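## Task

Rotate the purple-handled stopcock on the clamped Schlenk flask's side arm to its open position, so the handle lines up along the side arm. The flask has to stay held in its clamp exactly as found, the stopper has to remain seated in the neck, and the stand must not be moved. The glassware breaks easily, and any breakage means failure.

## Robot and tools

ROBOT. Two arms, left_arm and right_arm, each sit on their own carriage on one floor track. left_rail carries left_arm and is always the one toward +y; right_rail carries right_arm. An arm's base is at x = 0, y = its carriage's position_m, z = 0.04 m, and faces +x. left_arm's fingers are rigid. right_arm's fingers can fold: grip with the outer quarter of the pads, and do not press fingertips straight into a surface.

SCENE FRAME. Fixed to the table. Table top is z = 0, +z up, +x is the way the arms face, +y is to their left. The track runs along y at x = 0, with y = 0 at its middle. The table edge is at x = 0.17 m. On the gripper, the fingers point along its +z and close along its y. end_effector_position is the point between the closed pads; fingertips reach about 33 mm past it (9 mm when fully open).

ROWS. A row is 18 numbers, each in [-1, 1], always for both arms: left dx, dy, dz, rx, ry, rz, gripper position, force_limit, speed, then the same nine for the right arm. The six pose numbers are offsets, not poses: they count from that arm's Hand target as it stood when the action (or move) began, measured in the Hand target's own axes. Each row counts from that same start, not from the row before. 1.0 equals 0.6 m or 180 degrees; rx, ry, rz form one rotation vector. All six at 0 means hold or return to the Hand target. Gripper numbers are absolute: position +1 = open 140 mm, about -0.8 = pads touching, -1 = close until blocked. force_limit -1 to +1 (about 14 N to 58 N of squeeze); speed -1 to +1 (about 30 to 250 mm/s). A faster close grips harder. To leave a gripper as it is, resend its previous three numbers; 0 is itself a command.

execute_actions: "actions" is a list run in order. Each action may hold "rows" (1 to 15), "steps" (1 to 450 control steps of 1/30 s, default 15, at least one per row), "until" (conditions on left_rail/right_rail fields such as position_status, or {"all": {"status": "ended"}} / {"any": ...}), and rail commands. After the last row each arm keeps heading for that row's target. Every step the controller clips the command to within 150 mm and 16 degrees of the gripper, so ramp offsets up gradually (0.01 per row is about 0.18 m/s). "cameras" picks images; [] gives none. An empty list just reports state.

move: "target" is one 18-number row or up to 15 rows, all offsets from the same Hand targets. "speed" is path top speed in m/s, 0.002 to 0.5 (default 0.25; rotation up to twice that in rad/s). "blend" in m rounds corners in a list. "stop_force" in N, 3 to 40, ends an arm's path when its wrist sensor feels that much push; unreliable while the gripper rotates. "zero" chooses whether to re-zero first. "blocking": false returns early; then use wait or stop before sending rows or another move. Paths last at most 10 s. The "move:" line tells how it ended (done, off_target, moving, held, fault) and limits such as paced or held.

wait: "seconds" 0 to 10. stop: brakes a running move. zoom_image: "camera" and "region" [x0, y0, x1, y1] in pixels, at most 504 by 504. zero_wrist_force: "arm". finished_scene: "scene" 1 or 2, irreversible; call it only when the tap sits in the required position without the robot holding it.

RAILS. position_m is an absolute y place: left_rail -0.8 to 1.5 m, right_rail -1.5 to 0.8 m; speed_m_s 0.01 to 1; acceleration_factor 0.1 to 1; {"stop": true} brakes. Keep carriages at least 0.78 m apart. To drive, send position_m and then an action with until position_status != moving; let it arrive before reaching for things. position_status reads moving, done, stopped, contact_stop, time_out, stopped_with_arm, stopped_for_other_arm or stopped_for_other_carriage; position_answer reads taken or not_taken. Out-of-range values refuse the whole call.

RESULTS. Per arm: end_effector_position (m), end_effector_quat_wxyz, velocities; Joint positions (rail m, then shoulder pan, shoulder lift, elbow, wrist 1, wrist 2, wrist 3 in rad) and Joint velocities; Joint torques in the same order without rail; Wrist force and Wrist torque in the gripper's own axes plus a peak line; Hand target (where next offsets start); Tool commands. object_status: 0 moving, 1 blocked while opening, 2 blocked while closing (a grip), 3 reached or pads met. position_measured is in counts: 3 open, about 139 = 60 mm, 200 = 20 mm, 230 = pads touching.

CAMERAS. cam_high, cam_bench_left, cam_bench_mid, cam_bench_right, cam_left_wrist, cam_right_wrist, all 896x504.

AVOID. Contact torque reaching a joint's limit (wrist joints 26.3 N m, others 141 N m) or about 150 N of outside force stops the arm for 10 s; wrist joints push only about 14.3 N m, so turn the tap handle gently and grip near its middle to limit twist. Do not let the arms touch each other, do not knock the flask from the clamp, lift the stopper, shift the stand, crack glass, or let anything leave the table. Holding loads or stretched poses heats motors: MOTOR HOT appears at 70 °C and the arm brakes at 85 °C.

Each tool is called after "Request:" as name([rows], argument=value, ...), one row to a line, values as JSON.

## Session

Request:
execute_actions(actions=[])

Scene clock: 0.00 s.
left_arm: end_effector_position=(+0.3456, +0.6984, +0.5800) position_measured=3 object_status=3 end_effector_quat_wxyz=(+0.000, +1.000, +0.000, +0.000) | right_arm: end_effector_position=(+0.3456, -1.3351, +0.5800) position_measured=3 object_status=3 end_effector_quat_wxyz=(+0.000, +1.000, +0.000, +0.000)
Joint positions: left_arm=[0.671 -0.316 -1.725 0.971 -0.816 -1.571 2.826] | right_arm=[-1.362 -0.316 -1.725 0.971 -0.816 -1.571 2.826]
Joint velocities: within noise
Joint torques (N m): no reading
Wrist force (N): no reading
Wrist torque (N m): no reading
Wrist force, peak (N): no reading
Hand target: left_arm +0.3456, +0.6984, +0.5800; +0.000, +1.000, +0.000, +0.000 | right_arm +0.3456, -1.3351, +0.5800; +0.000, +1.000, +0.000, +0.000
Tool commands: left_gripper/position=+1.0 left_gripper/force_limit=+1.0 left_gripper/speed=+1.0 right_gripper/position=+1.0 right_gripper/force_limit=+1.0 right_gripper/speed=+1.0
left_rail: position_m=0.671 position_status=done
right_rail: position_m=-1.362 position_status=done
camera_calibration:
cam_left_wrist: T_world_to_cam=[[-0.0265538, -0.998538, -0.0470784, 0.750006], [-0.954746, 0.0113767, 0.297206, 0.165161], [-0.296236, 0.0528398, -0.953652, 0.761451], [0, 0, 0, 1]] pos_world=[0.403171, 0.706795, 0.712382]
cam_right_wrist: T_world_to_cam=[[-0.031272, -0.999466, 0.0094295, -1.31715], [-0.949091, 0.0326518, 0.313305, 0.202106], [-0.313446, 0.000848234, -0.949606, 0.80498], [0, 0, 0, 1]] pos_world=[0.402945, -1.32372, 0.713512]

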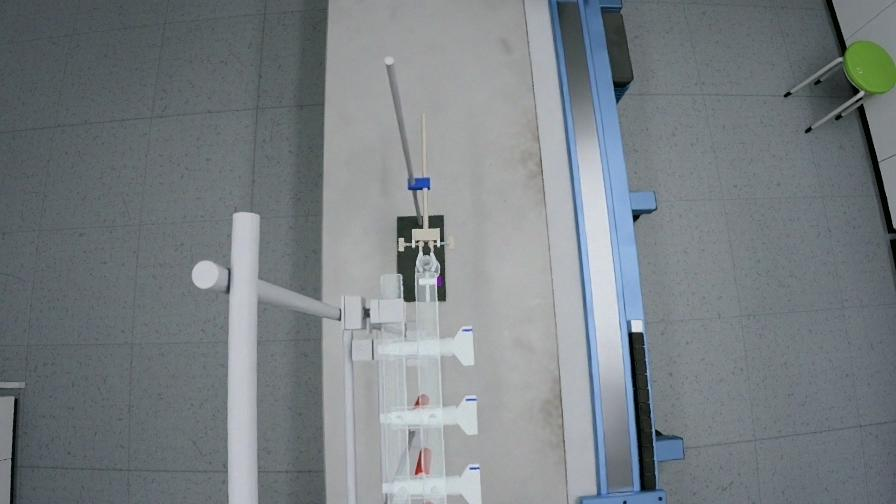

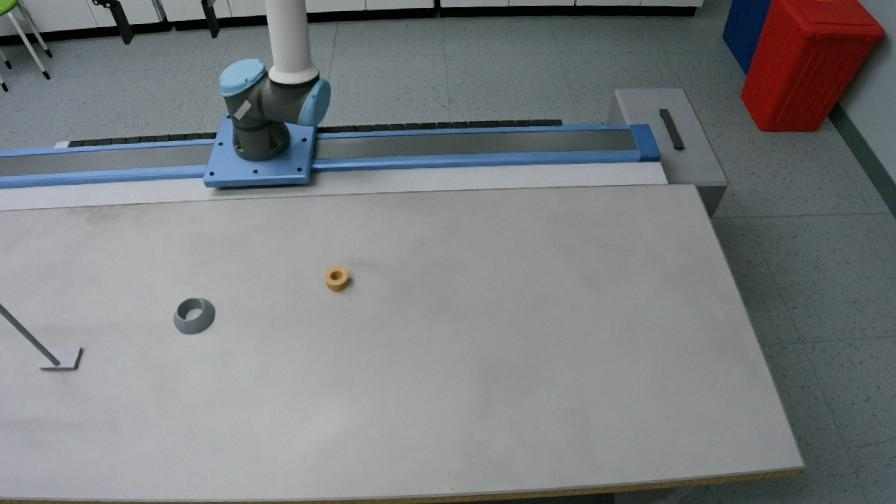

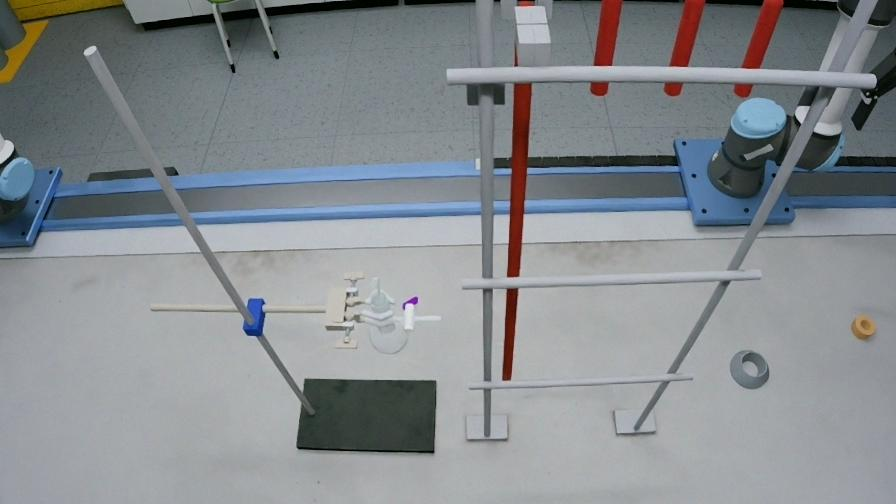

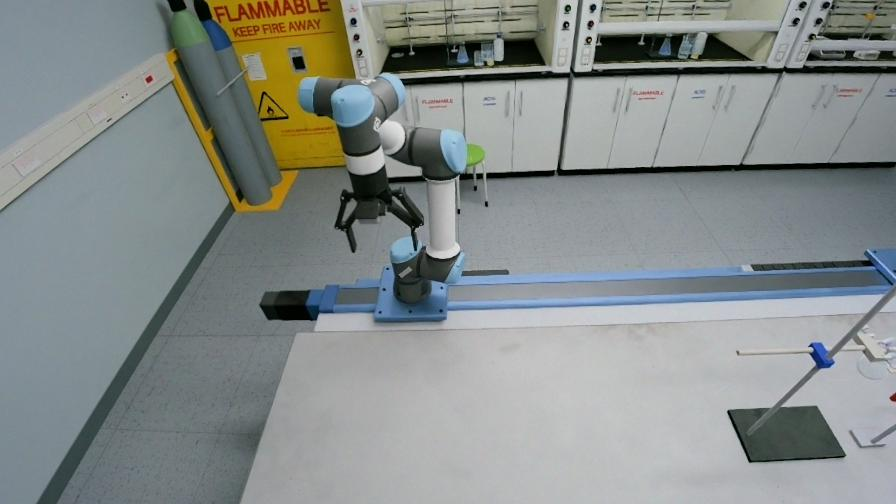

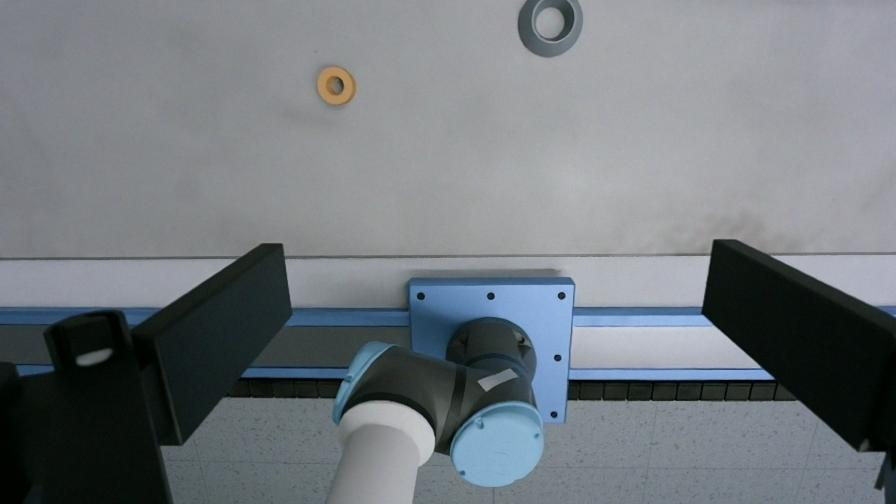

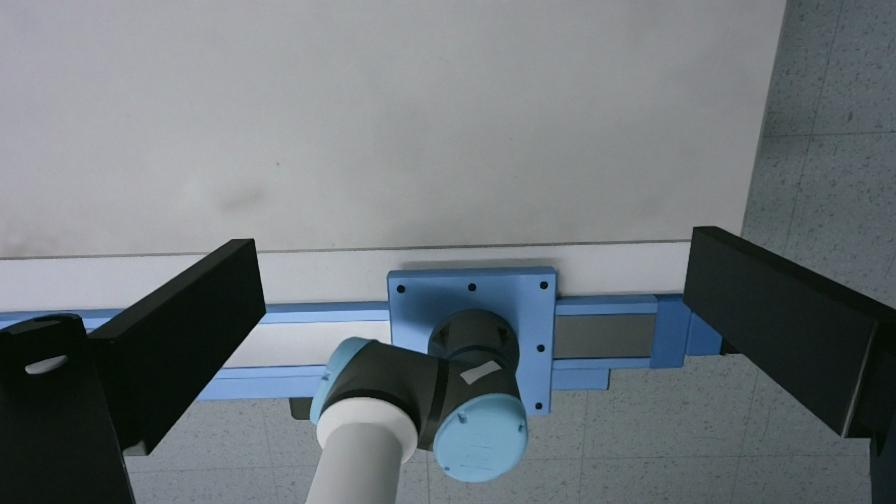

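Request:
zoom_image(camera="cam_bench_mid", region=[360, 265, 460, 345])

Request:
zoom_image(camera="cam_high", region=[390, 240, 480, 310])

Scaled by 5.040.

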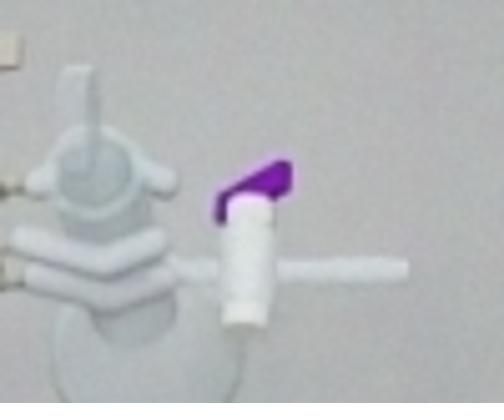

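Scaled by 5.600.

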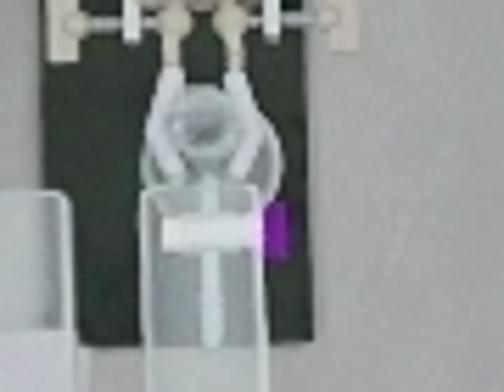

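Request:
zoom_image(camera="cam_high", region=[340, 260, 540, 504])

Request:
zoom_image(camera="cam_bench_mid", region=[380, 0, 680, 460])

Request:
zoom_image(camera="cam_bench_right", region=[716, 280, 896, 480])

Scaled by 2.066.

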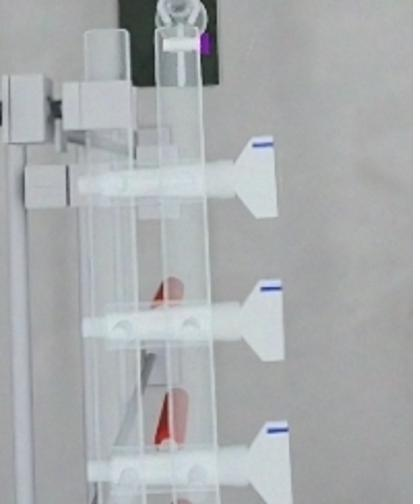

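Scaled by 1.096.

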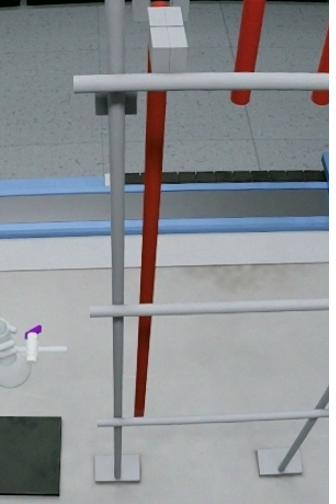

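Scaled by 2.520.

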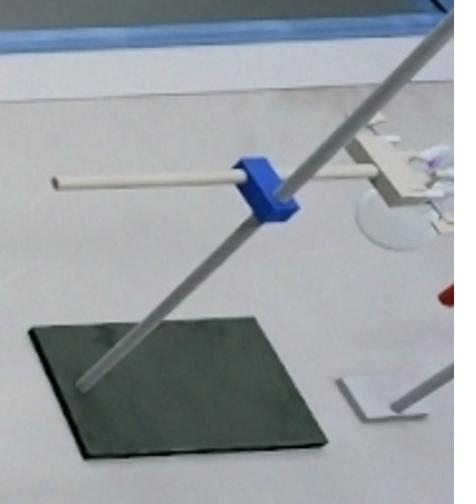

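Request:
move(target=[0,0,0,0,0,0,1,1,1, -0.026,-0.4923,0.34,-0.1868,0.4742,-0.1868,-0.202,-1,0], speed=0.3, cameras=["cam_right_wrist"])

Scene clock: 13.87 s.
left_arm: end_effector_position=(+0.3456, +0.6984, +0.5800) position_measured=3 object_status=3 end_effector_quat_wxyz=(+0.000, +1.000, +0.000, +0.000) | right_arm: end_effector_position=(+0.3300, -1.0397, +0.3760) position_measured=154 object_status=3 end_effector_quat_wxyz=(+0.259, +0.658, +0.259, +0.658)
Joint positions: left_arm=[0.671 -0.316 -1.725 0.971 -0.816 -1.571 2.826] | right_arm=[-1.362 1.087 -1.338 2.385 -4.188 -2.658 2.392]
Joint velocities: within noise
Joint torques (N m): left_arm=[-0.14 -13.46 -17.37 -4.19 0.14 0.14] | right_arm=[-7.56 -14.53 -19.98 -2.47 1.49 -1.98]
Wrist force (N): left_arm=[0.2 0.2 0.3] | right_arm=[1.9 -0.5 1.0]
Wrist torque (N m): left_arm=[0.04 -0.05 0.00] | right_arm=[0.09 -0.47 -0.02]
Wrist force, peak (N): left_arm=[0.5 0.0 0.3] | right_arm=[1.5 -1.9 0.8]
Hand target: left_arm +0.3456, +0.6984, +0.5800; +0.000, +1.000, +0.000, +0.000 | right_arm +0.3300, -1.0397, +0.3760; +0.259, +0.658, +0.259, +0.658
Off the commanded pose: left_arm 0.000 m, 0 deg | right_arm 0.000 m, 0 deg.
left_rail: position_m=0.671 position_status=done
right_rail: position_m=-1.362 position_status=done
move: done
camera_calibration:
cam_right_wrist: T_world_to_cam=[[-0.0092808, -0.752331, 0.65872, -1.01494], [-0.313598, -0.623325, -0.716325, -0.263026], [0.94951, -0.213222, -0.230145, -0.303753], [0, 0, 0, 1]] pos_world=[0.196512, -0.992287, 0.410239]
Images, in order (width x height): cam_right_wrist 896x504.

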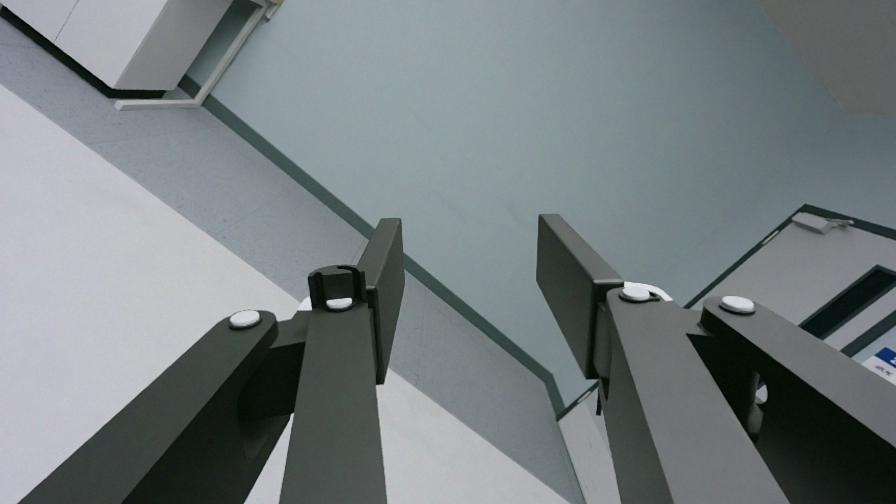

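Request:
execute_actions([
  {"right_rail": {"position_m": -0.427, "speed_m_s": 0.6, "acceleration_factor": 0.5}, "steps": 150, "until": {"right_rail": {"position_status": ["!=", "moving"]}}},
], cameras=["cam_right_wrist", "cam_bench_mid", "cam_high"])

Request:
zoom_image(camera="cam_right_wrist", region=[380, 110, 580, 260])

Scene clock: 16.83 s.
left_arm: end_effector_position=(+0.3456, +0.6984, +0.5800) position_measured=3 object_status=3 end_effector_quat_wxyz=(+0.000, +1.000, +0.000, +0.000) | right_arm: end_effector_position=(+0.3300, -0.1044, +0.3760) position_measured=154 object_status=3 end_effector_quat_wxyz=(+0.259, +0.658, +0.259, +0.658) end_effector_velocity=(+0.000, +0.000, +0.000) end_effector_angular_velocity=(+0.000, +0.000, -0.001)
Joint positions: left_arm=[0.671 -0.316 -1.725 0.971 -0.816 -1.571 2.826] | right_arm=[-0.427 1.087 -1.338 2.385 -4.188 -2.658 2.391]
Joint velocities: left_arm=[within noise] | right_arm=[0.001 0 0 -0.001 0 -0.001 0]
Joint torques (N m): left_arm=[0.15 -13.82 -15.18 -4.61 0.15 0.2] | right_arm=[-5.23 -30.55 -7.06 -1.15 -0.41 -1.95]
Wrist force (N): left_arm=[0.3 0.0 0.2] | right_arm=[1.9 -0.3 0.6]
Wrist torque (N m): left_arm=[-0.01 -0.06 0.00] | right_arm=[0.13 -0.47 -0.02]
Wrist force, peak (N): left_arm=[0.4 0.1 0.5] | right_arm=[2.7 -1.6 1.3]
Hand target: left_arm +0.3456, +0.6984, +0.5800; +0.000, +1.000, +0.000, +0.000 | right_arm +0.3300, -0.1044, +0.3760; +0.259, +0.658, +0.259, +0.658
Tool commands: left_gripper/position=+1.0 left_gripper/force_limit=+1.0 left_gripper/speed=+1.0 right_gripper/position=-0.202 right_gripper/force_limit=-1.0 right_gripper/speed=+0.0
Off the commanded pose: left_arm 0.000 m, 0 deg | right_arm 0.000 m, 0 deg.
left_rail: position_m=0.671 position_status=done
right_rail: position_m=-0.427 speed_m_s=0.60 position_status=done
camera_calibration:
cam_right_wrist: T_world_to_cam=[[-0.00935987, -0.752317, 0.658735, -0.311246], [-0.313488, -0.623346, -0.716355, 0.319943], [0.949546, -0.21321, -0.230008, -0.104397], [0, 0, 0, 1]] pos_world=[0.196515, -0.0569784, 0.41021]
Images, in order (width x height): cam_high 896x504, cam_bench_mid 896x504, cam_right_wrist 896x504.

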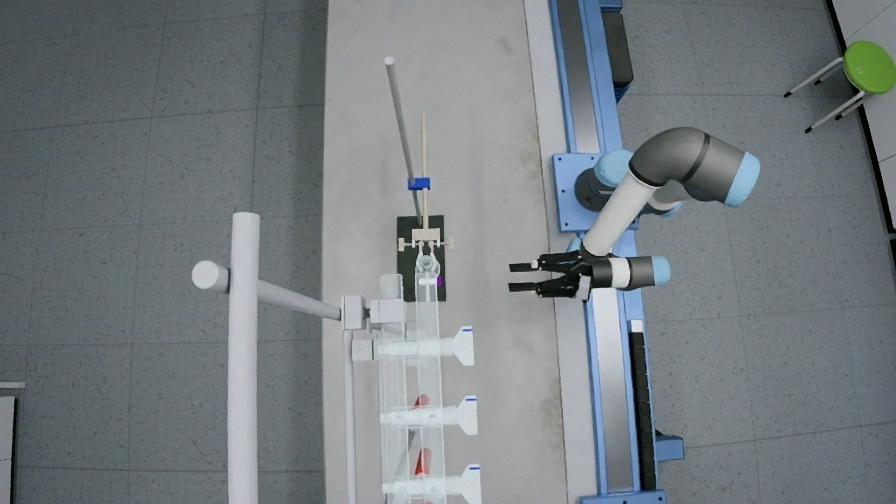

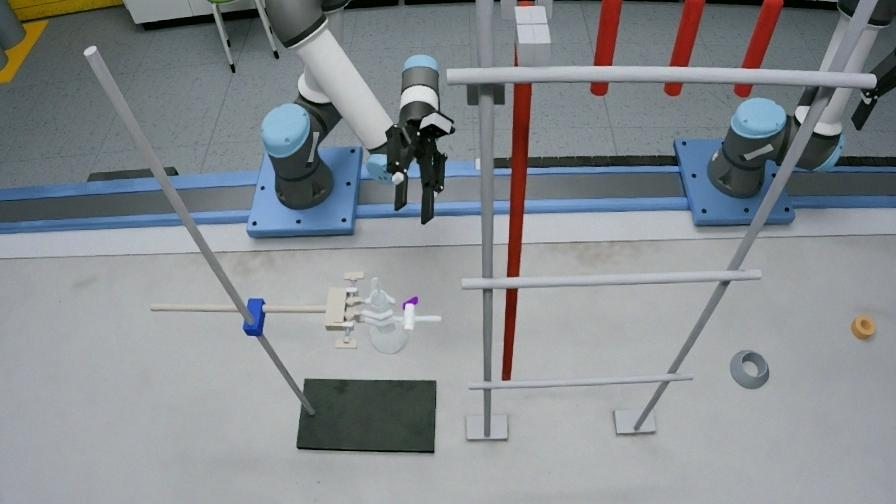

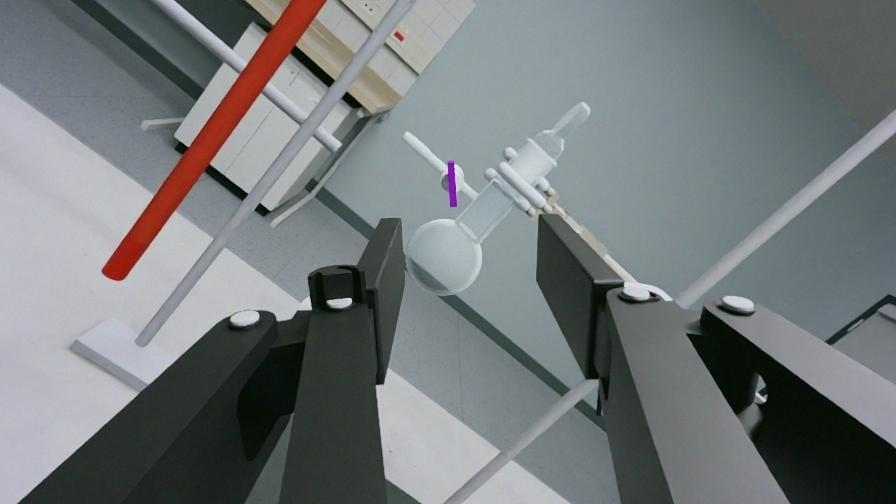

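Scaled by 2.520.

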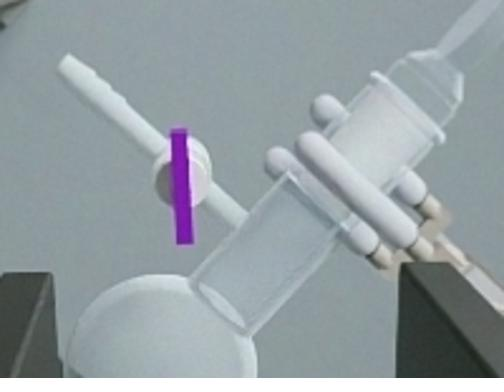

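Request:
move(target=[0,0,0,0,0,0,1,1,1, -0.006,-0.0077,0.1667,-0.0039,-0.0039,-0.0094,-0.202,-1,-0.5], speed=0.12, cameras=["cam_right_wrist"])

Request:
zoom_image(camera="cam_right_wrist", region=[380, 130, 580, 280])

Scene clock: 22.03 s.
left_arm: end_effector_position=(+0.3456, +0.6984, +0.5800) position_measured=3 object_status=3 end_effector_quat_wxyz=(+0.000, +1.000, +0.000, +0.000) | right_arm: end_effector_position=(+0.4299, -0.1035, +0.3702) position_measured=154 object_status=3 end_effector_quat_wxyz=(+0.274, +0.657, +0.263, +0.651)
Joint positions: left_arm=[0.671 -0.316 -1.725 0.971 -0.816 -1.571 2.826] | right_arm=[-0.427 0.833 -1.273 2.313 -4.18 -2.421 2.362]
Joint velocities: within noise
Joint torques (N m): left_arm=[-0.69 -13.68 -13.23 -4.84 0.14 0.22] | right_arm=[-7.35 -17.58 -21.01 -0.36 1.55 -1.93]
Wrist force (N): left_arm=[0.2 -0.1 0.1] | right_arm=[2.3 -0.6 1.0]
Wrist torque (N m): left_arm=[-0.02 -0.04 0.00] | right_arm=[0.07 -0.55 0.01]
Wrist force, peak (N): left_arm=[0.3 0.1 0.6] | right_arm=[1.7 -0.7 2.1]
Hand target: left_arm +0.3456, +0.6984, +0.5800; +0.000, +1.000, +0.000, +0.000 | right_arm +0.4300, -0.1035, +0.3702; +0.274, +0.657, +0.263, +0.651
Off the commanded pose: left_arm 0.000 m, 0 deg | right_arm 0.000 m, 0 deg.
left_rail: position_m=0.671 position_status=done
right_rail: position_m=-0.427 speed_m_s=0.60 position_status=done
move: done
camera_calibration:
cam_right_wrist: T_world_to_cam=[[-0.0217937, -0.732286, 0.680648, -0.306473], [-0.324836, -0.638685, -0.697541, 0.344034], [0.945519, -0.236301, -0.223953, -0.203294], [0, 0, 0, 1]] pos_world=[0.297293, -0.0527348, 0.40305]
Images, in order (width x height): cam_right_wrist 896x504.

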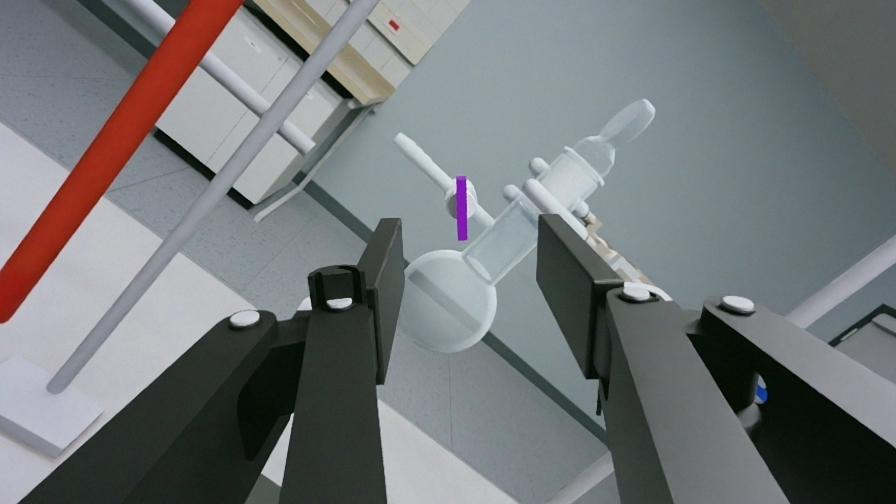

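Scaled by 2.520.

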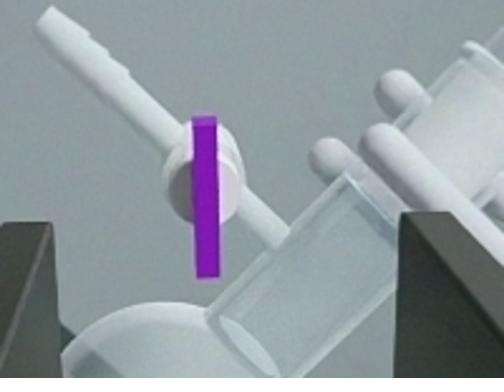

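Request:
execute_actions(actions=[], cameras=["cam_right_wrist"])

Scene clock: 24.27 s.
left_arm: end_effector_position=(+0.3456, +0.6984, +0.5800) position_measured=3 object_status=3 end_effector_quat_wxyz=(+0.000, +1.000, +0.000, +0.000) | right_arm: end_effector_position=(+0.4300, -0.1035, +0.3702) position_measured=154 object_status=3 end_effector_quat_wxyz=(+0.274, +0.657, +0.263, +0.651)
Joint positions: left_arm=[0.671 -0.316 -1.725 0.971 -0.816 -1.571 2.826] | right_arm=[-0.427 0.833 -1.273 2.313 -4.18 -2.421 2.362]
Joint velocities: within noise
Joint torques (N m): left_arm=[-0.2 -13.94 -12.85 -4.76 0.12 0.12] | right_arm=[-7.44 -18.14 -16.93 -0.63 1.35 -1.96]
Wrist force (N): left_arm=[0.4 0.0 0.2] | right_arm=[2.0 -0.7 0.9]
Wrist torque (N m): left_arm=[0.01 -0.08 0.00] | right_arm=[0.04 -0.48 0.01]
Wrist force, peak (N): left_arm=[0.5 0.0 0.4] | right_arm=[2.2 -0.3 1.2]
Hand target: left_arm +0.3456, +0.6984, +0.5800; +0.000, +1.000, +0.000, +0.000 | right_arm +0.4300, -0.1035, +0.3702; +0.274, +0.657, +0.263, +0.651
Tool commands: left_gripper/position=+1.0 left_gripper/force_limit=+1.0 left_gripper/speed=+1.0 right_gripper/position=-0.202 right_gripper/force_limit=-1.0 right_gripper/speed=-0.5
Off the commanded pose: left_arm 0.000 m, 0 deg | right_arm 0.000 m, 0 deg.
left_rail: position_m=0.671 position_status=done
right_rail: position_m=-0.427 speed_m_s=0.60 position_status=done
camera_calibration:
cam_right_wrist: T_world_to_cam=[[-0.0218054, -0.732269, 0.680667, -0.306462], [-0.324841, -0.638699, -0.697526, 0.344065], [0.945517, -0.236318, -0.223944, -0.203396], [0, 0, 0, 1]] pos_world=[0.297399, -0.0527247, 0.403044]
Images, in order (width x height): cam_right_wrist 896x504.

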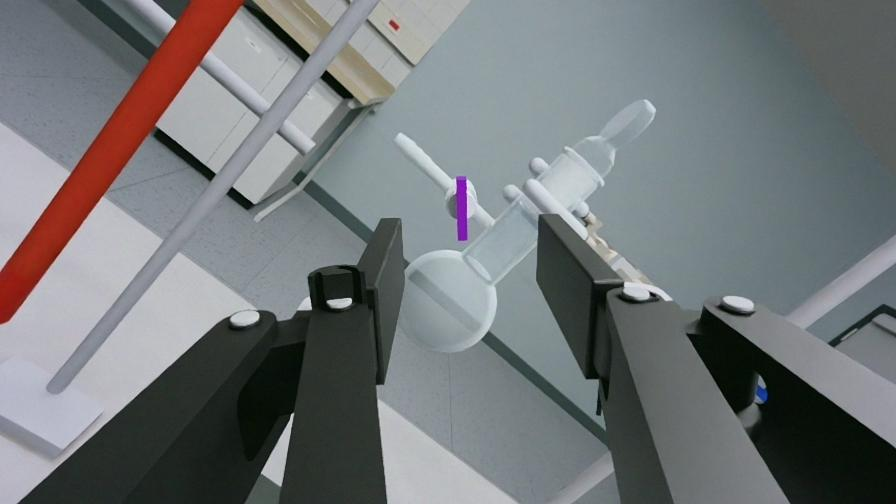

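Request:
move(target=[0,0,0,0,0,0,1,1,1,0,0,0.1,0,0,0,-0.202,-1,-0.5], speed=0.1, cameras=["cam_right_wrist"])

Request:
zoom_image(camera="cam_right_wrist", region=[380, 130, 580, 330])

Scene clock: 26.07 s.
left_arm: end_effector_position=(+0.3456, +0.6984, +0.5800) position_measured=3 object_status=3 end_effector_quat_wxyz=(+0.000, +1.000, +0.000, +0.000) | right_arm: end_effector_position=(+0.4899, -0.1045, +0.3702) position_measured=154 object_status=3 end_effector_quat_wxyz=(+0.274, +0.656, +0.263, +0.651)
Joint positions: left_arm=[0.671 -0.316 -1.725 0.971 -0.816 -1.571 2.826] | right_arm=[-0.427 0.707 -1.232 2.245 -4.154 -2.295 2.362]
Joint velocities: within noise
Joint torques (N m): left_arm=[0.23 -14.13 -12.62 -4.75 0.18 0.19] | right_arm=[-7.5 -20.32 -20.39 -0.5 1.53 -1.92]
Wrist force (N): left_arm=[0.2 0.1 0.3] | right_arm=[1.8 -0.7 1.1]
Wrist torque (N m): left_arm=[0.03 -0.03 0.00] | right_arm=[0.06 -0.44 -0.01]
Wrist force, peak (N): left_arm=[0.5 -0.2 0.3] | right_arm=[1.8 -0.8 2.0]
Hand target: left_arm +0.3456, +0.6984, +0.5800; +0.000, +1.000, +0.000, +0.000 | right_arm +0.4900, -0.1045, +0.3702; +0.274, +0.657, +0.263, +0.651
Off the commanded pose: left_arm 0.000 m, 0 deg | right_arm 0.000 m, 0 deg.
left_rail: position_m=0.671 position_status=done
right_rail: position_m=-0.427 speed_m_s=0.60 position_status=done
move: done
camera_calibration:
cam_right_wrist: T_world_to_cam=[[-0.0218061, -0.732267, 0.680669, -0.305902], [-0.32484, -0.638701, -0.697524, 0.362821], [0.945518, -0.236318, -0.223942, -0.260264], [0, 0, 0, 1]] pos_world=[0.357272, -0.0537726, 0.403011]
Images, in order (width x height): cam_right_wrist 896x504.

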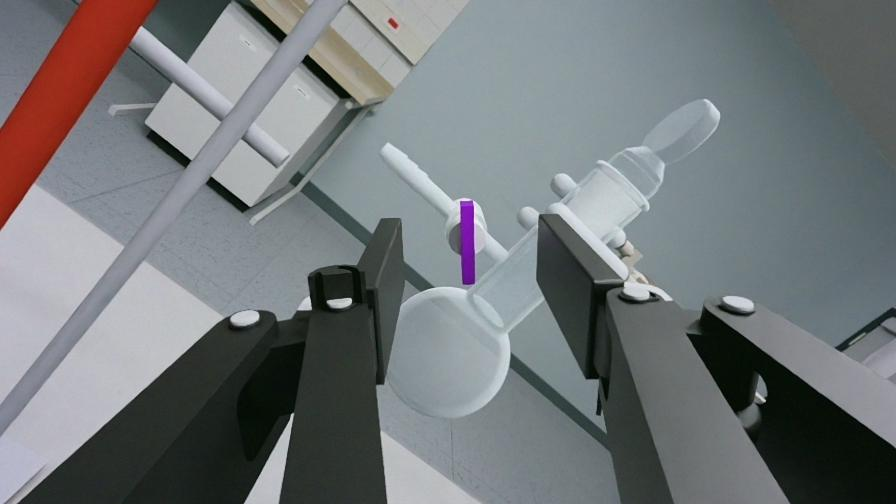

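Scaled by 2.520.

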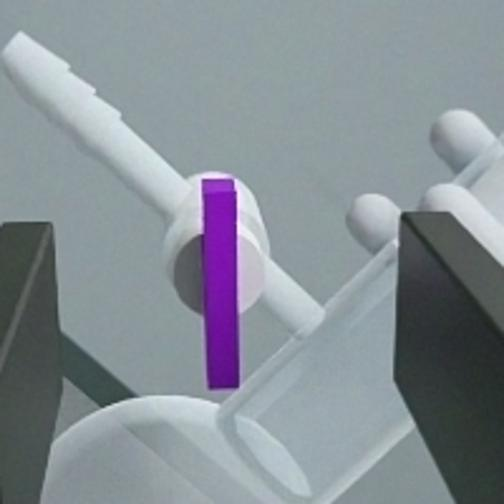

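Request:
move(target=[0,0,0,0,0,0,1,1,1,-0.0008,-0.0008,0.0145,0,0,0,-0.202,-1,-0.5], speed=0.03, cameras=["cam_right_wrist"])

Request:
zoom_image(camera="cam_right_wrist", region=[380, 150, 580, 350])

Scene clock: 27.67 s.
left_arm: end_effector_position=(+0.3456, +0.6984, +0.5800) position_measured=3 object_status=3 end_effector_quat_wxyz=(+0.000, +1.000, +0.000, +0.000) | right_arm: end_effector_position=(+0.4986, -0.1046, +0.3695) position_measured=154 object_status=3 end_effector_quat_wxyz=(+0.274, +0.657, +0.263, +0.651)
Joint positions: left_arm=[0.671 -0.316 -1.725 0.971 -0.816 -1.571 2.826] | right_arm=[-0.427 0.69 -1.223 2.234 -4.151 -2.279 2.362]
Joint velocities: within noise
Joint torques (N m): left_arm=[0.35 -14.5 -12.36 -4.82 0.18 0.09] | right_arm=[-7.93 -21.37 -20.97 -0.6 1.39 -1.93]
Wrist force (N): left_arm=[-0.1 -0.1 0.2] | right_arm=[1.7 -0.7 1.1]
Wrist torque (N m): left_arm=[-0.02 0.01 0.00] | right_arm=[0.07 -0.42 -0.01]
Wrist force, peak (N): left_arm=[0.2 0.0 0.5] | right_arm=[1.7 -0.8 1.7]
Hand target: left_arm +0.3456, +0.6984, +0.5800; +0.000, +1.000, +0.000, +0.000 | right_arm +0.4987, -0.1046, +0.3695; +0.274, +0.657, +0.263, +0.651
Off the commanded pose: left_arm 0.000 m, 0 deg | right_arm 0.000 m, 0 deg.
left_rail: position_m=0.671 position_status=done
right_rail: position_m=-0.427 speed_m_s=0.60 position_status=done
move: done
camera_calibration:
cam_right_wrist: T_world_to_cam=[[-0.0218038, -0.732274, 0.680661, -0.305356], [-0.324843, -0.638693, -0.69753, 0.36509], [0.945517, -0.236316, -0.223948, -0.268673], [0, 0, 0, 1]] pos_world=[0.365974, -0.0539156, 0.402336]
Images, in order (width x height): cam_right_wrist 896x504.

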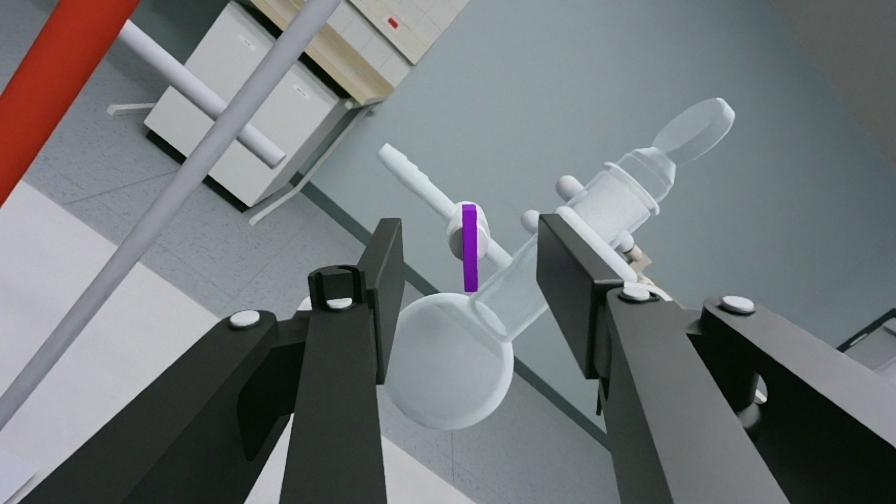

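Scaled by 2.520.

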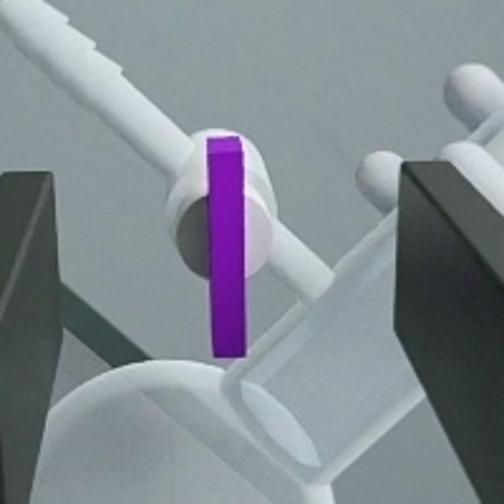

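Request:
move(target=[0,0,0,0,0,0,1,1,1,0,0,0.0092,0,0,0,-0.202,-1,-0.5], speed=0.01, stop_force=5, cameras=["cam_right_wrist"])

Request:
zoom_image(camera="cam_right_wrist", region=[380, 160, 580, 360])

Scene clock: 29.90 s.
left_arm: end_effector_position=(+0.3456, +0.6984, +0.5800) position_measured=3 object_status=3 end_effector_quat_wxyz=(+0.000, +1.000, +0.000, +0.000) | right_arm: end_effector_position=(+0.5042, -0.1047, +0.3695) position_measured=154 object_status=3 end_effector_quat_wxyz=(+0.274, +0.656, +0.263, +0.651)
Joint positions: left_arm=[0.671 -0.316 -1.725 0.971 -0.816 -1.571 2.826] | right_arm=[-0.427 0.68 -1.219 2.226 -4.148 -2.268 2.362]
Joint velocities: within noise
Joint torques (N m): left_arm=[0.59 -14.49 -12.65 -4.78 0.22 0.12] | right_arm=[-7.68 -20.62 -20.76 -0.84 1.35 -1.92]
Wrist force (N): left_arm=[0.2 0.0 0.3] | right_arm=[1.4 -1.0 1.2]
Wrist torque (N m): left_arm=[0.00 -0.04 0.00] | right_arm=[-0.01 -0.35 -0.01]
Wrist force, peak (N): left_arm=[0.3 0.0 0.5] | right_arm=[2.1 -0.8 1.2]
Hand target: left_arm +0.3456, +0.6984, +0.5800; +0.000, +1.000, +0.000, +0.000 | right_arm +0.5042, -0.1047, +0.3695; +0.274, +0.657, +0.263, +0.651
Off the commanded pose: left_arm 0.000 m, 0 deg | right_arm 0.000 m, 0 deg.
left_rail: position_m=0.671 position_status=done
right_rail: position_m=-0.427 speed_m_s=0.60 position_status=done
move: done
camera_calibration:
cam_right_wrist: T_world_to_cam=[[-0.0218047, -0.732269, 0.680667, -0.305298], [-0.324838, -0.6387, -0.697526, 0.366847], [0.945518, -0.236316, -0.223942, -0.274028], [0, 0, 0, 1]] pos_world=[0.371608, -0.0540123, 0.402325]
Images, in order (width x height): cam_right_wrist 896x504.

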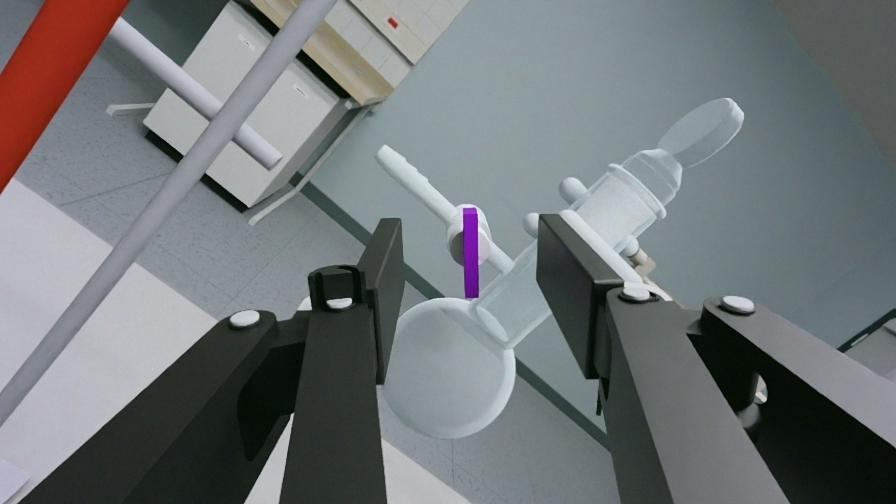

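Scaled by 2.520.

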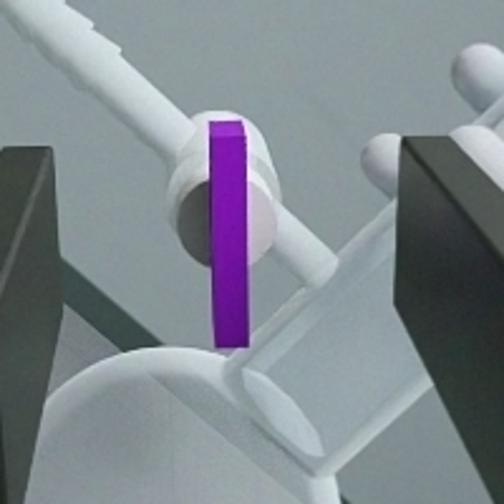

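Request:
move(target=[0,0,0,0,0,0,1,1,1,0,0,0,0,0,0,-0.635,-1,-1], speed=0.02, cameras=["cam_right_wrist"])

Request:
zoom_image(camera="cam_right_wrist", region=[380, 160, 580, 360])

Scene clock: 31.83 s.
left_arm: end_effector_position=(+0.3456, +0.6984, +0.5800) position_measured=3 object_status=3 end_effector_quat_wxyz=(+0.000, +1.000, +0.000, +0.000) | right_arm: end_effector_position=(+0.5042, -0.1047, +0.3695) position_measured=209 object_status=0 end_effector_quat_wxyz=(+0.274, +0.656, +0.263, +0.651)
Joint positions: left_arm=[0.671 -0.316 -1.725 0.971 -0.816 -1.571 2.826] | right_arm=[-0.427 0.68 -1.219 2.226 -4.148 -2.268 2.362]
Joint velocities: within noise
Joint torques (N m): left_arm=[0.6 -14.09 -12.03 -4.77 0.27 0.15] | right_arm=[-7.11 -21.61 -16.01 -1.01 1.43 -2.04]
Wrist force (N): left_arm=[0.4 -0.1 0.2] | right_arm=[2.1 -0.5 0.3]
Wrist torque (N m): left_arm=[-0.03 -0.07 0.00] | right_arm=[0.08 -0.48 -0.01]
Wrist force, peak (N): left_arm=[0.6 0.2 0.1] | right_arm=[1.9 -0.7 1.6]
Hand target: left_arm +0.3456, +0.6984, +0.5800; +0.000, +1.000, +0.000, +0.000 | right_arm +0.5042, -0.1047, +0.3695; +0.274, +0.657, +0.263, +0.651
Off the commanded pose: left_arm 0.000 m, 0 deg | right_arm 0.000 m, 0 deg.
left_rail: position_m=0.671 position_status=done
right_rail: position_m=-0.427 speed_m_s=0.60 position_status=done
move: done
camera_calibration:
cam_right_wrist: T_world_to_cam=[[-0.0218066, -0.732269, 0.680667, -0.305298], [-0.32484, -0.638699, -0.697526, 0.366848], [0.945518, -0.236318, -0.223942, -0.27403], [0, 0, 0, 1]] pos_world=[0.371609, -0.0540133, 0.402325]
Images, in order (width x height): cam_right_wrist 896x504.

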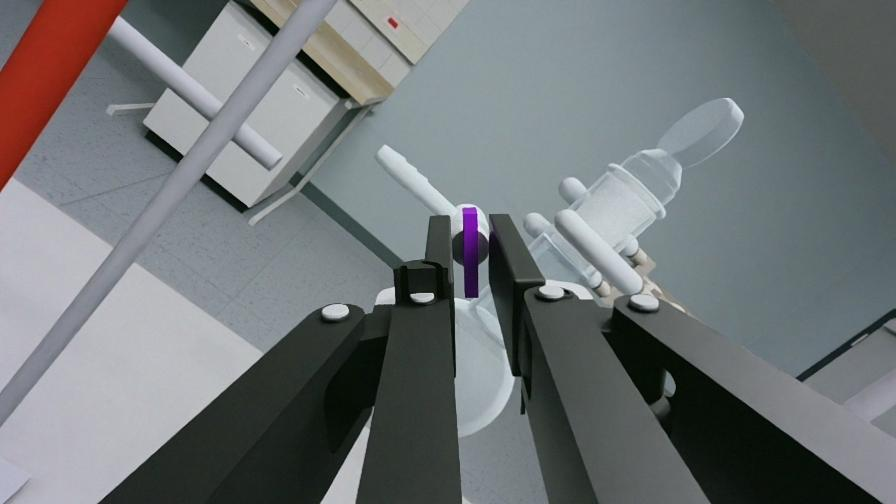

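Scaled by 2.520.

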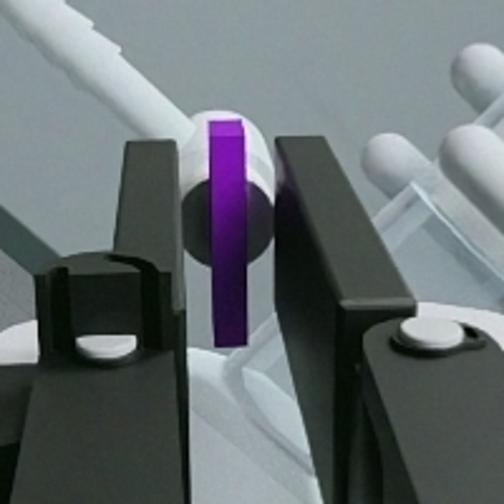

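Request:
zero_wrist_force(arm="right_arm")

Request:
move(target=[0,0,0,0,0,0,1,1,1,0,0,0,0,0,0,-1,-1,-1], speed=0.02, cameras=["cam_right_wrist"])

Request:
zoom_image(camera="cam_right_wrist", region=[380, 160, 580, 360])

Wrist force sensor zeroed.

Scene clock: 33.17 s.
left_arm: end_effector_position=(+0.3456, +0.6984, +0.5800) position_measured=3 object_status=3 end_effector_quat_wxyz=(+0.000, +1.000, +0.000, +0.000) | right_arm: end_effector_position=(+0.5042, -0.1047, +0.3695) position_measured=223 object_status=2 end_effector_quat_wxyz=(+0.274, +0.656, +0.263, +0.651)
Joint positions: left_arm=[0.671 -0.316 -1.725 0.971 -0.816 -1.571 2.826] | right_arm=[-0.427 0.68 -1.219 2.226 -4.148 -2.268 2.362]
Joint velocities: within noise
Joint torques (N m): left_arm=[0.25 -14.22 -12.56 -4.76 0.13 0.18] | right_arm=[-5.87 -22.4 -13.3 -1.27 0.8 -1.88]
Wrist force (N, zeroed by zero_wrist_force on right_arm): left_arm=[0.1 0.0 0.2] | right_arm=[0.5 -0.3 -0.5]
Wrist torque (N m, zeroed by zero_wrist_force on right_arm): left_arm=[0.00 -0.03 0.00] | right_arm=[-0.08 0.07 -0.08]
Wrist force, peak (N, zeroed by zero_wrist_force on right_arm): left_arm=[0.4 0.1 0.5] | right_arm=[1.2 0.0 -0.7]
Hand target: left_arm +0.3456, +0.6984, +0.5800; +0.000, +1.000, +0.000, +0.000 | right_arm +0.5042, -0.1047, +0.3695; +0.274, +0.657, +0.263, +0.651
Off the commanded pose: left_arm 0.000 m, 0 deg | right_arm 0.000 m, 0 deg.
left_rail: position_m=0.671 position_status=done
right_rail: position_m=-0.427 speed_m_s=0.60 position_status=done
move: done
camera_calibration:
cam_right_wrist: T_world_to_cam=[[-0.0217962, -0.732268, 0.680668, -0.3053], [-0.324831, -0.638704, -0.697525, 0.366845], [0.945521, -0.236305, -0.223942, -0.274029], [0, 0, 0, 1]] pos_world=[0.371608, -0.0540107, 0.402325]
Images, in order (width x height): cam_right_wrist 896x504.

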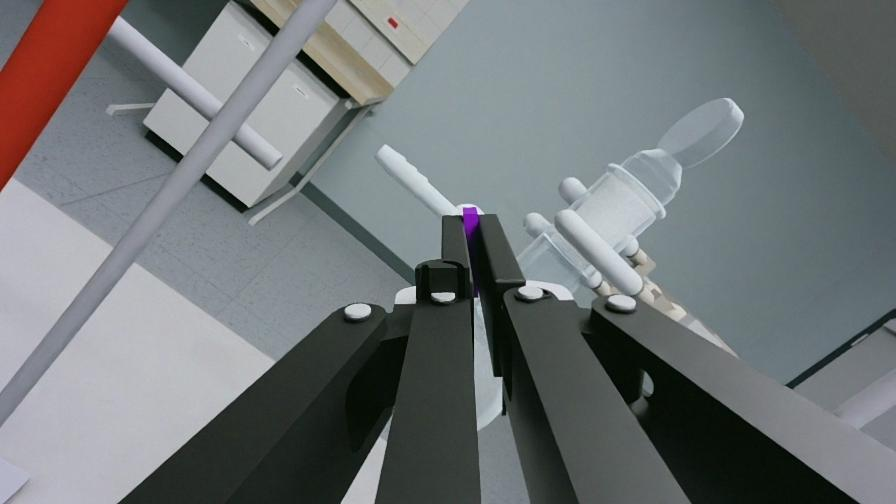

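Scaled by 2.520.

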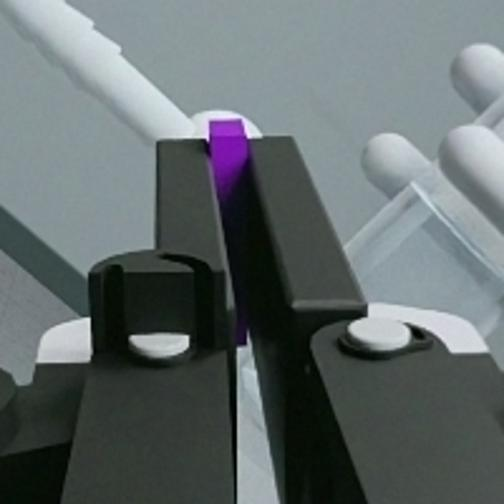

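Request:
move(target=[0,0,0,0,0,0,1,1,1,0,0,0,0,0,-0.0333,-1,-1,-1], speed=0.06, cameras=["cam_right_wrist"])

Scene clock: 34.97 s.
left_arm: end_effector_position=(+0.3456, +0.6984, +0.5800) position_measured=3 object_status=3 end_effector_quat_wxyz=(+0.000, +1.000, +0.000, +0.000) | right_arm: end_effector_position=(+0.5042, -0.1048, +0.3695) position_measured=223 object_status=2 end_effector_quat_wxyz=(+0.308, +0.642, +0.297, +0.636)
Joint positions: left_arm=[0.671 -0.316 -1.725 0.971 -0.816 -1.571 2.826] | right_arm=[-0.427 0.68 -1.219 2.226 -4.148 -2.268 2.258]
Joint velocities: within noise
Joint torques (N m): left_arm=[0.61 -14.07 -12.76 -4.8 0.15 0.12] | right_arm=[-4.1 -24.36 -12.66 -3.05 -0.21 -2.2]
Wrist force (N, zeroed by zero_wrist_force on right_arm): left_arm=[0.1 0.2 -0.2] | right_arm=[-1.8 -0.4 -0.1]
Wrist torque (N m, zeroed by zero_wrist_force on right_arm): left_arm=[0.04 -0.02 0.00] | right_arm=[-0.05 -0.01 0.13]
Wrist force, peak (N, zeroed by zero_wrist_force on right_arm): left_arm=[0.4 -0.2 0.3] | right_arm=[-2.1 -0.2 0.0]
Hand target: left_arm +0.3456, +0.6984, +0.5800; +0.000, +1.000, +0.000, +0.000 | right_arm +0.5042, -0.1047, +0.3695; +0.308, +0.642, +0.297, +0.636
Off the commanded pose: left_arm 0.000 m, 0 deg | right_arm 0.000 m, 0 deg.
left_rail: position_m=0.671 position_status=done
right_rail: position_m=-0.427 speed_m_s=0.60 position_status=done
move: done
camera_calibration:
cam_right_wrist: T_world_to_cam=[[-0.0204956, -0.657375, 0.753285, -0.324991], [-0.325985, -0.707874, -0.626616, 0.33399], [0.945153, -0.258402, -0.199786, -0.285062], [0, 0, 0, 1]] pos_world=[0.371641, -0.0508792, 0.397143]
Images, in order (width x height): cam_right_wrist 896x504.

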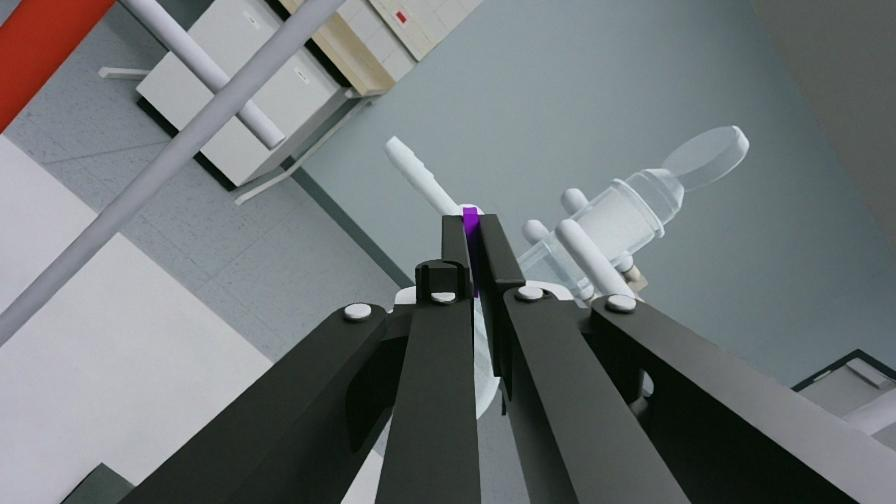

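Request:
move(target=[0,0,0,0,0,0,1,1,1,-0.0004,0,0,0,0,-0.0833,-1,-1,-1], speed=0.08, cameras=["cam_right_wrist"])

Scene clock: 38.03 s.
left_arm: end_effector_position=(+0.3456, +0.6984, +0.5800) position_measured=3 object_status=3 end_effector_quat_wxyz=(+0.000, +1.000, +0.000, +0.000) | right_arm: end_effector_position=(+0.5042, -0.1049, +0.3693) position_measured=223 object_status=2 end_effector_quat_wxyz=(+0.388, +0.598, +0.378, +0.591)
Joint positions: left_arm=[0.671 -0.316 -1.725 0.971 -0.816 -1.571 2.826] | right_arm=[-0.427 0.68 -1.219 2.226 -4.148 -2.268 1.996]
Joint velocities: within noise
Joint torques (N m): left_arm=[-0.02 -14.21 -12.62 -4.81 0.29 0.18] | right_arm=[-7.97 -21.67 -10.99 -3.04 1.36 -2.24]
Wrist force (N, zeroed by zero_wrist_force on right_arm): left_arm=[0.2 0.0 0.2] | right_arm=[-0.6 -0.4 0.0]
Wrist torque (N m, zeroed by zero_wrist_force on right_arm): left_arm=[0.00 -0.04 0.00] | right_arm=[-0.03 0.12 0.15]
Wrist force, peak (N, zeroed by zero_wrist_force on right_arm): left_arm=[0.5 0.0 0.3] | right_arm=[-2.0 -0.2 0.3]
Hand target: left_arm +0.3456, +0.6984, +0.5800; +0.000, +1.000, +0.000, +0.000 | right_arm +0.5042, -0.1049, +0.3693; +0.388, +0.598, +0.378, +0.591
Off the commanded pose: left_arm 0.000 m, 0 deg | right_arm 0.000 m, 0 deg.
left_rail: position_m=0.671 position_status=done
right_rail: position_m=-0.427 speed_m_s=0.60 position_status=done
move: done
camera_calibration:
cam_right_wrist: T_world_to_cam=[[-0.0166001, -0.44015, 0.897771, -0.357499], [-0.328296, -0.845715, -0.420699, 0.244395], [0.944429, -0.301718, -0.13046, -0.314935], [0, 0, 0, 1]] pos_world=[0.371733, -0.0456861, 0.382682]
Images, in order (width x height): cam_right_wrist 896x504.

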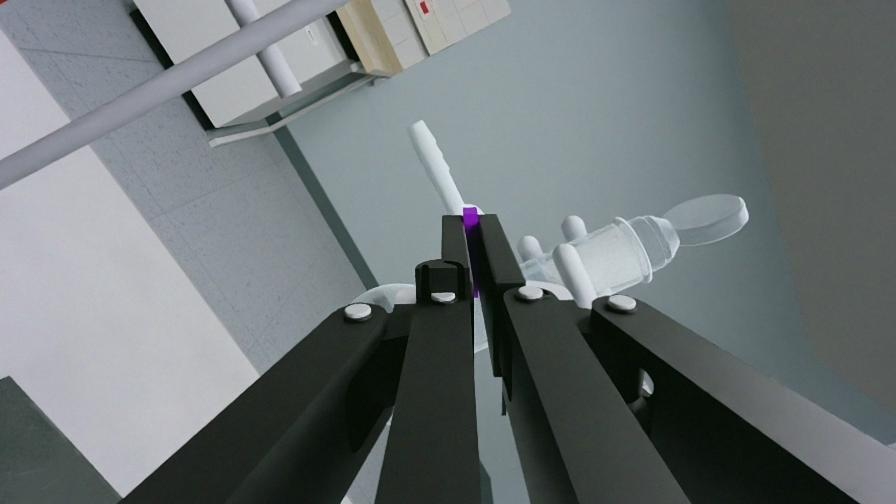

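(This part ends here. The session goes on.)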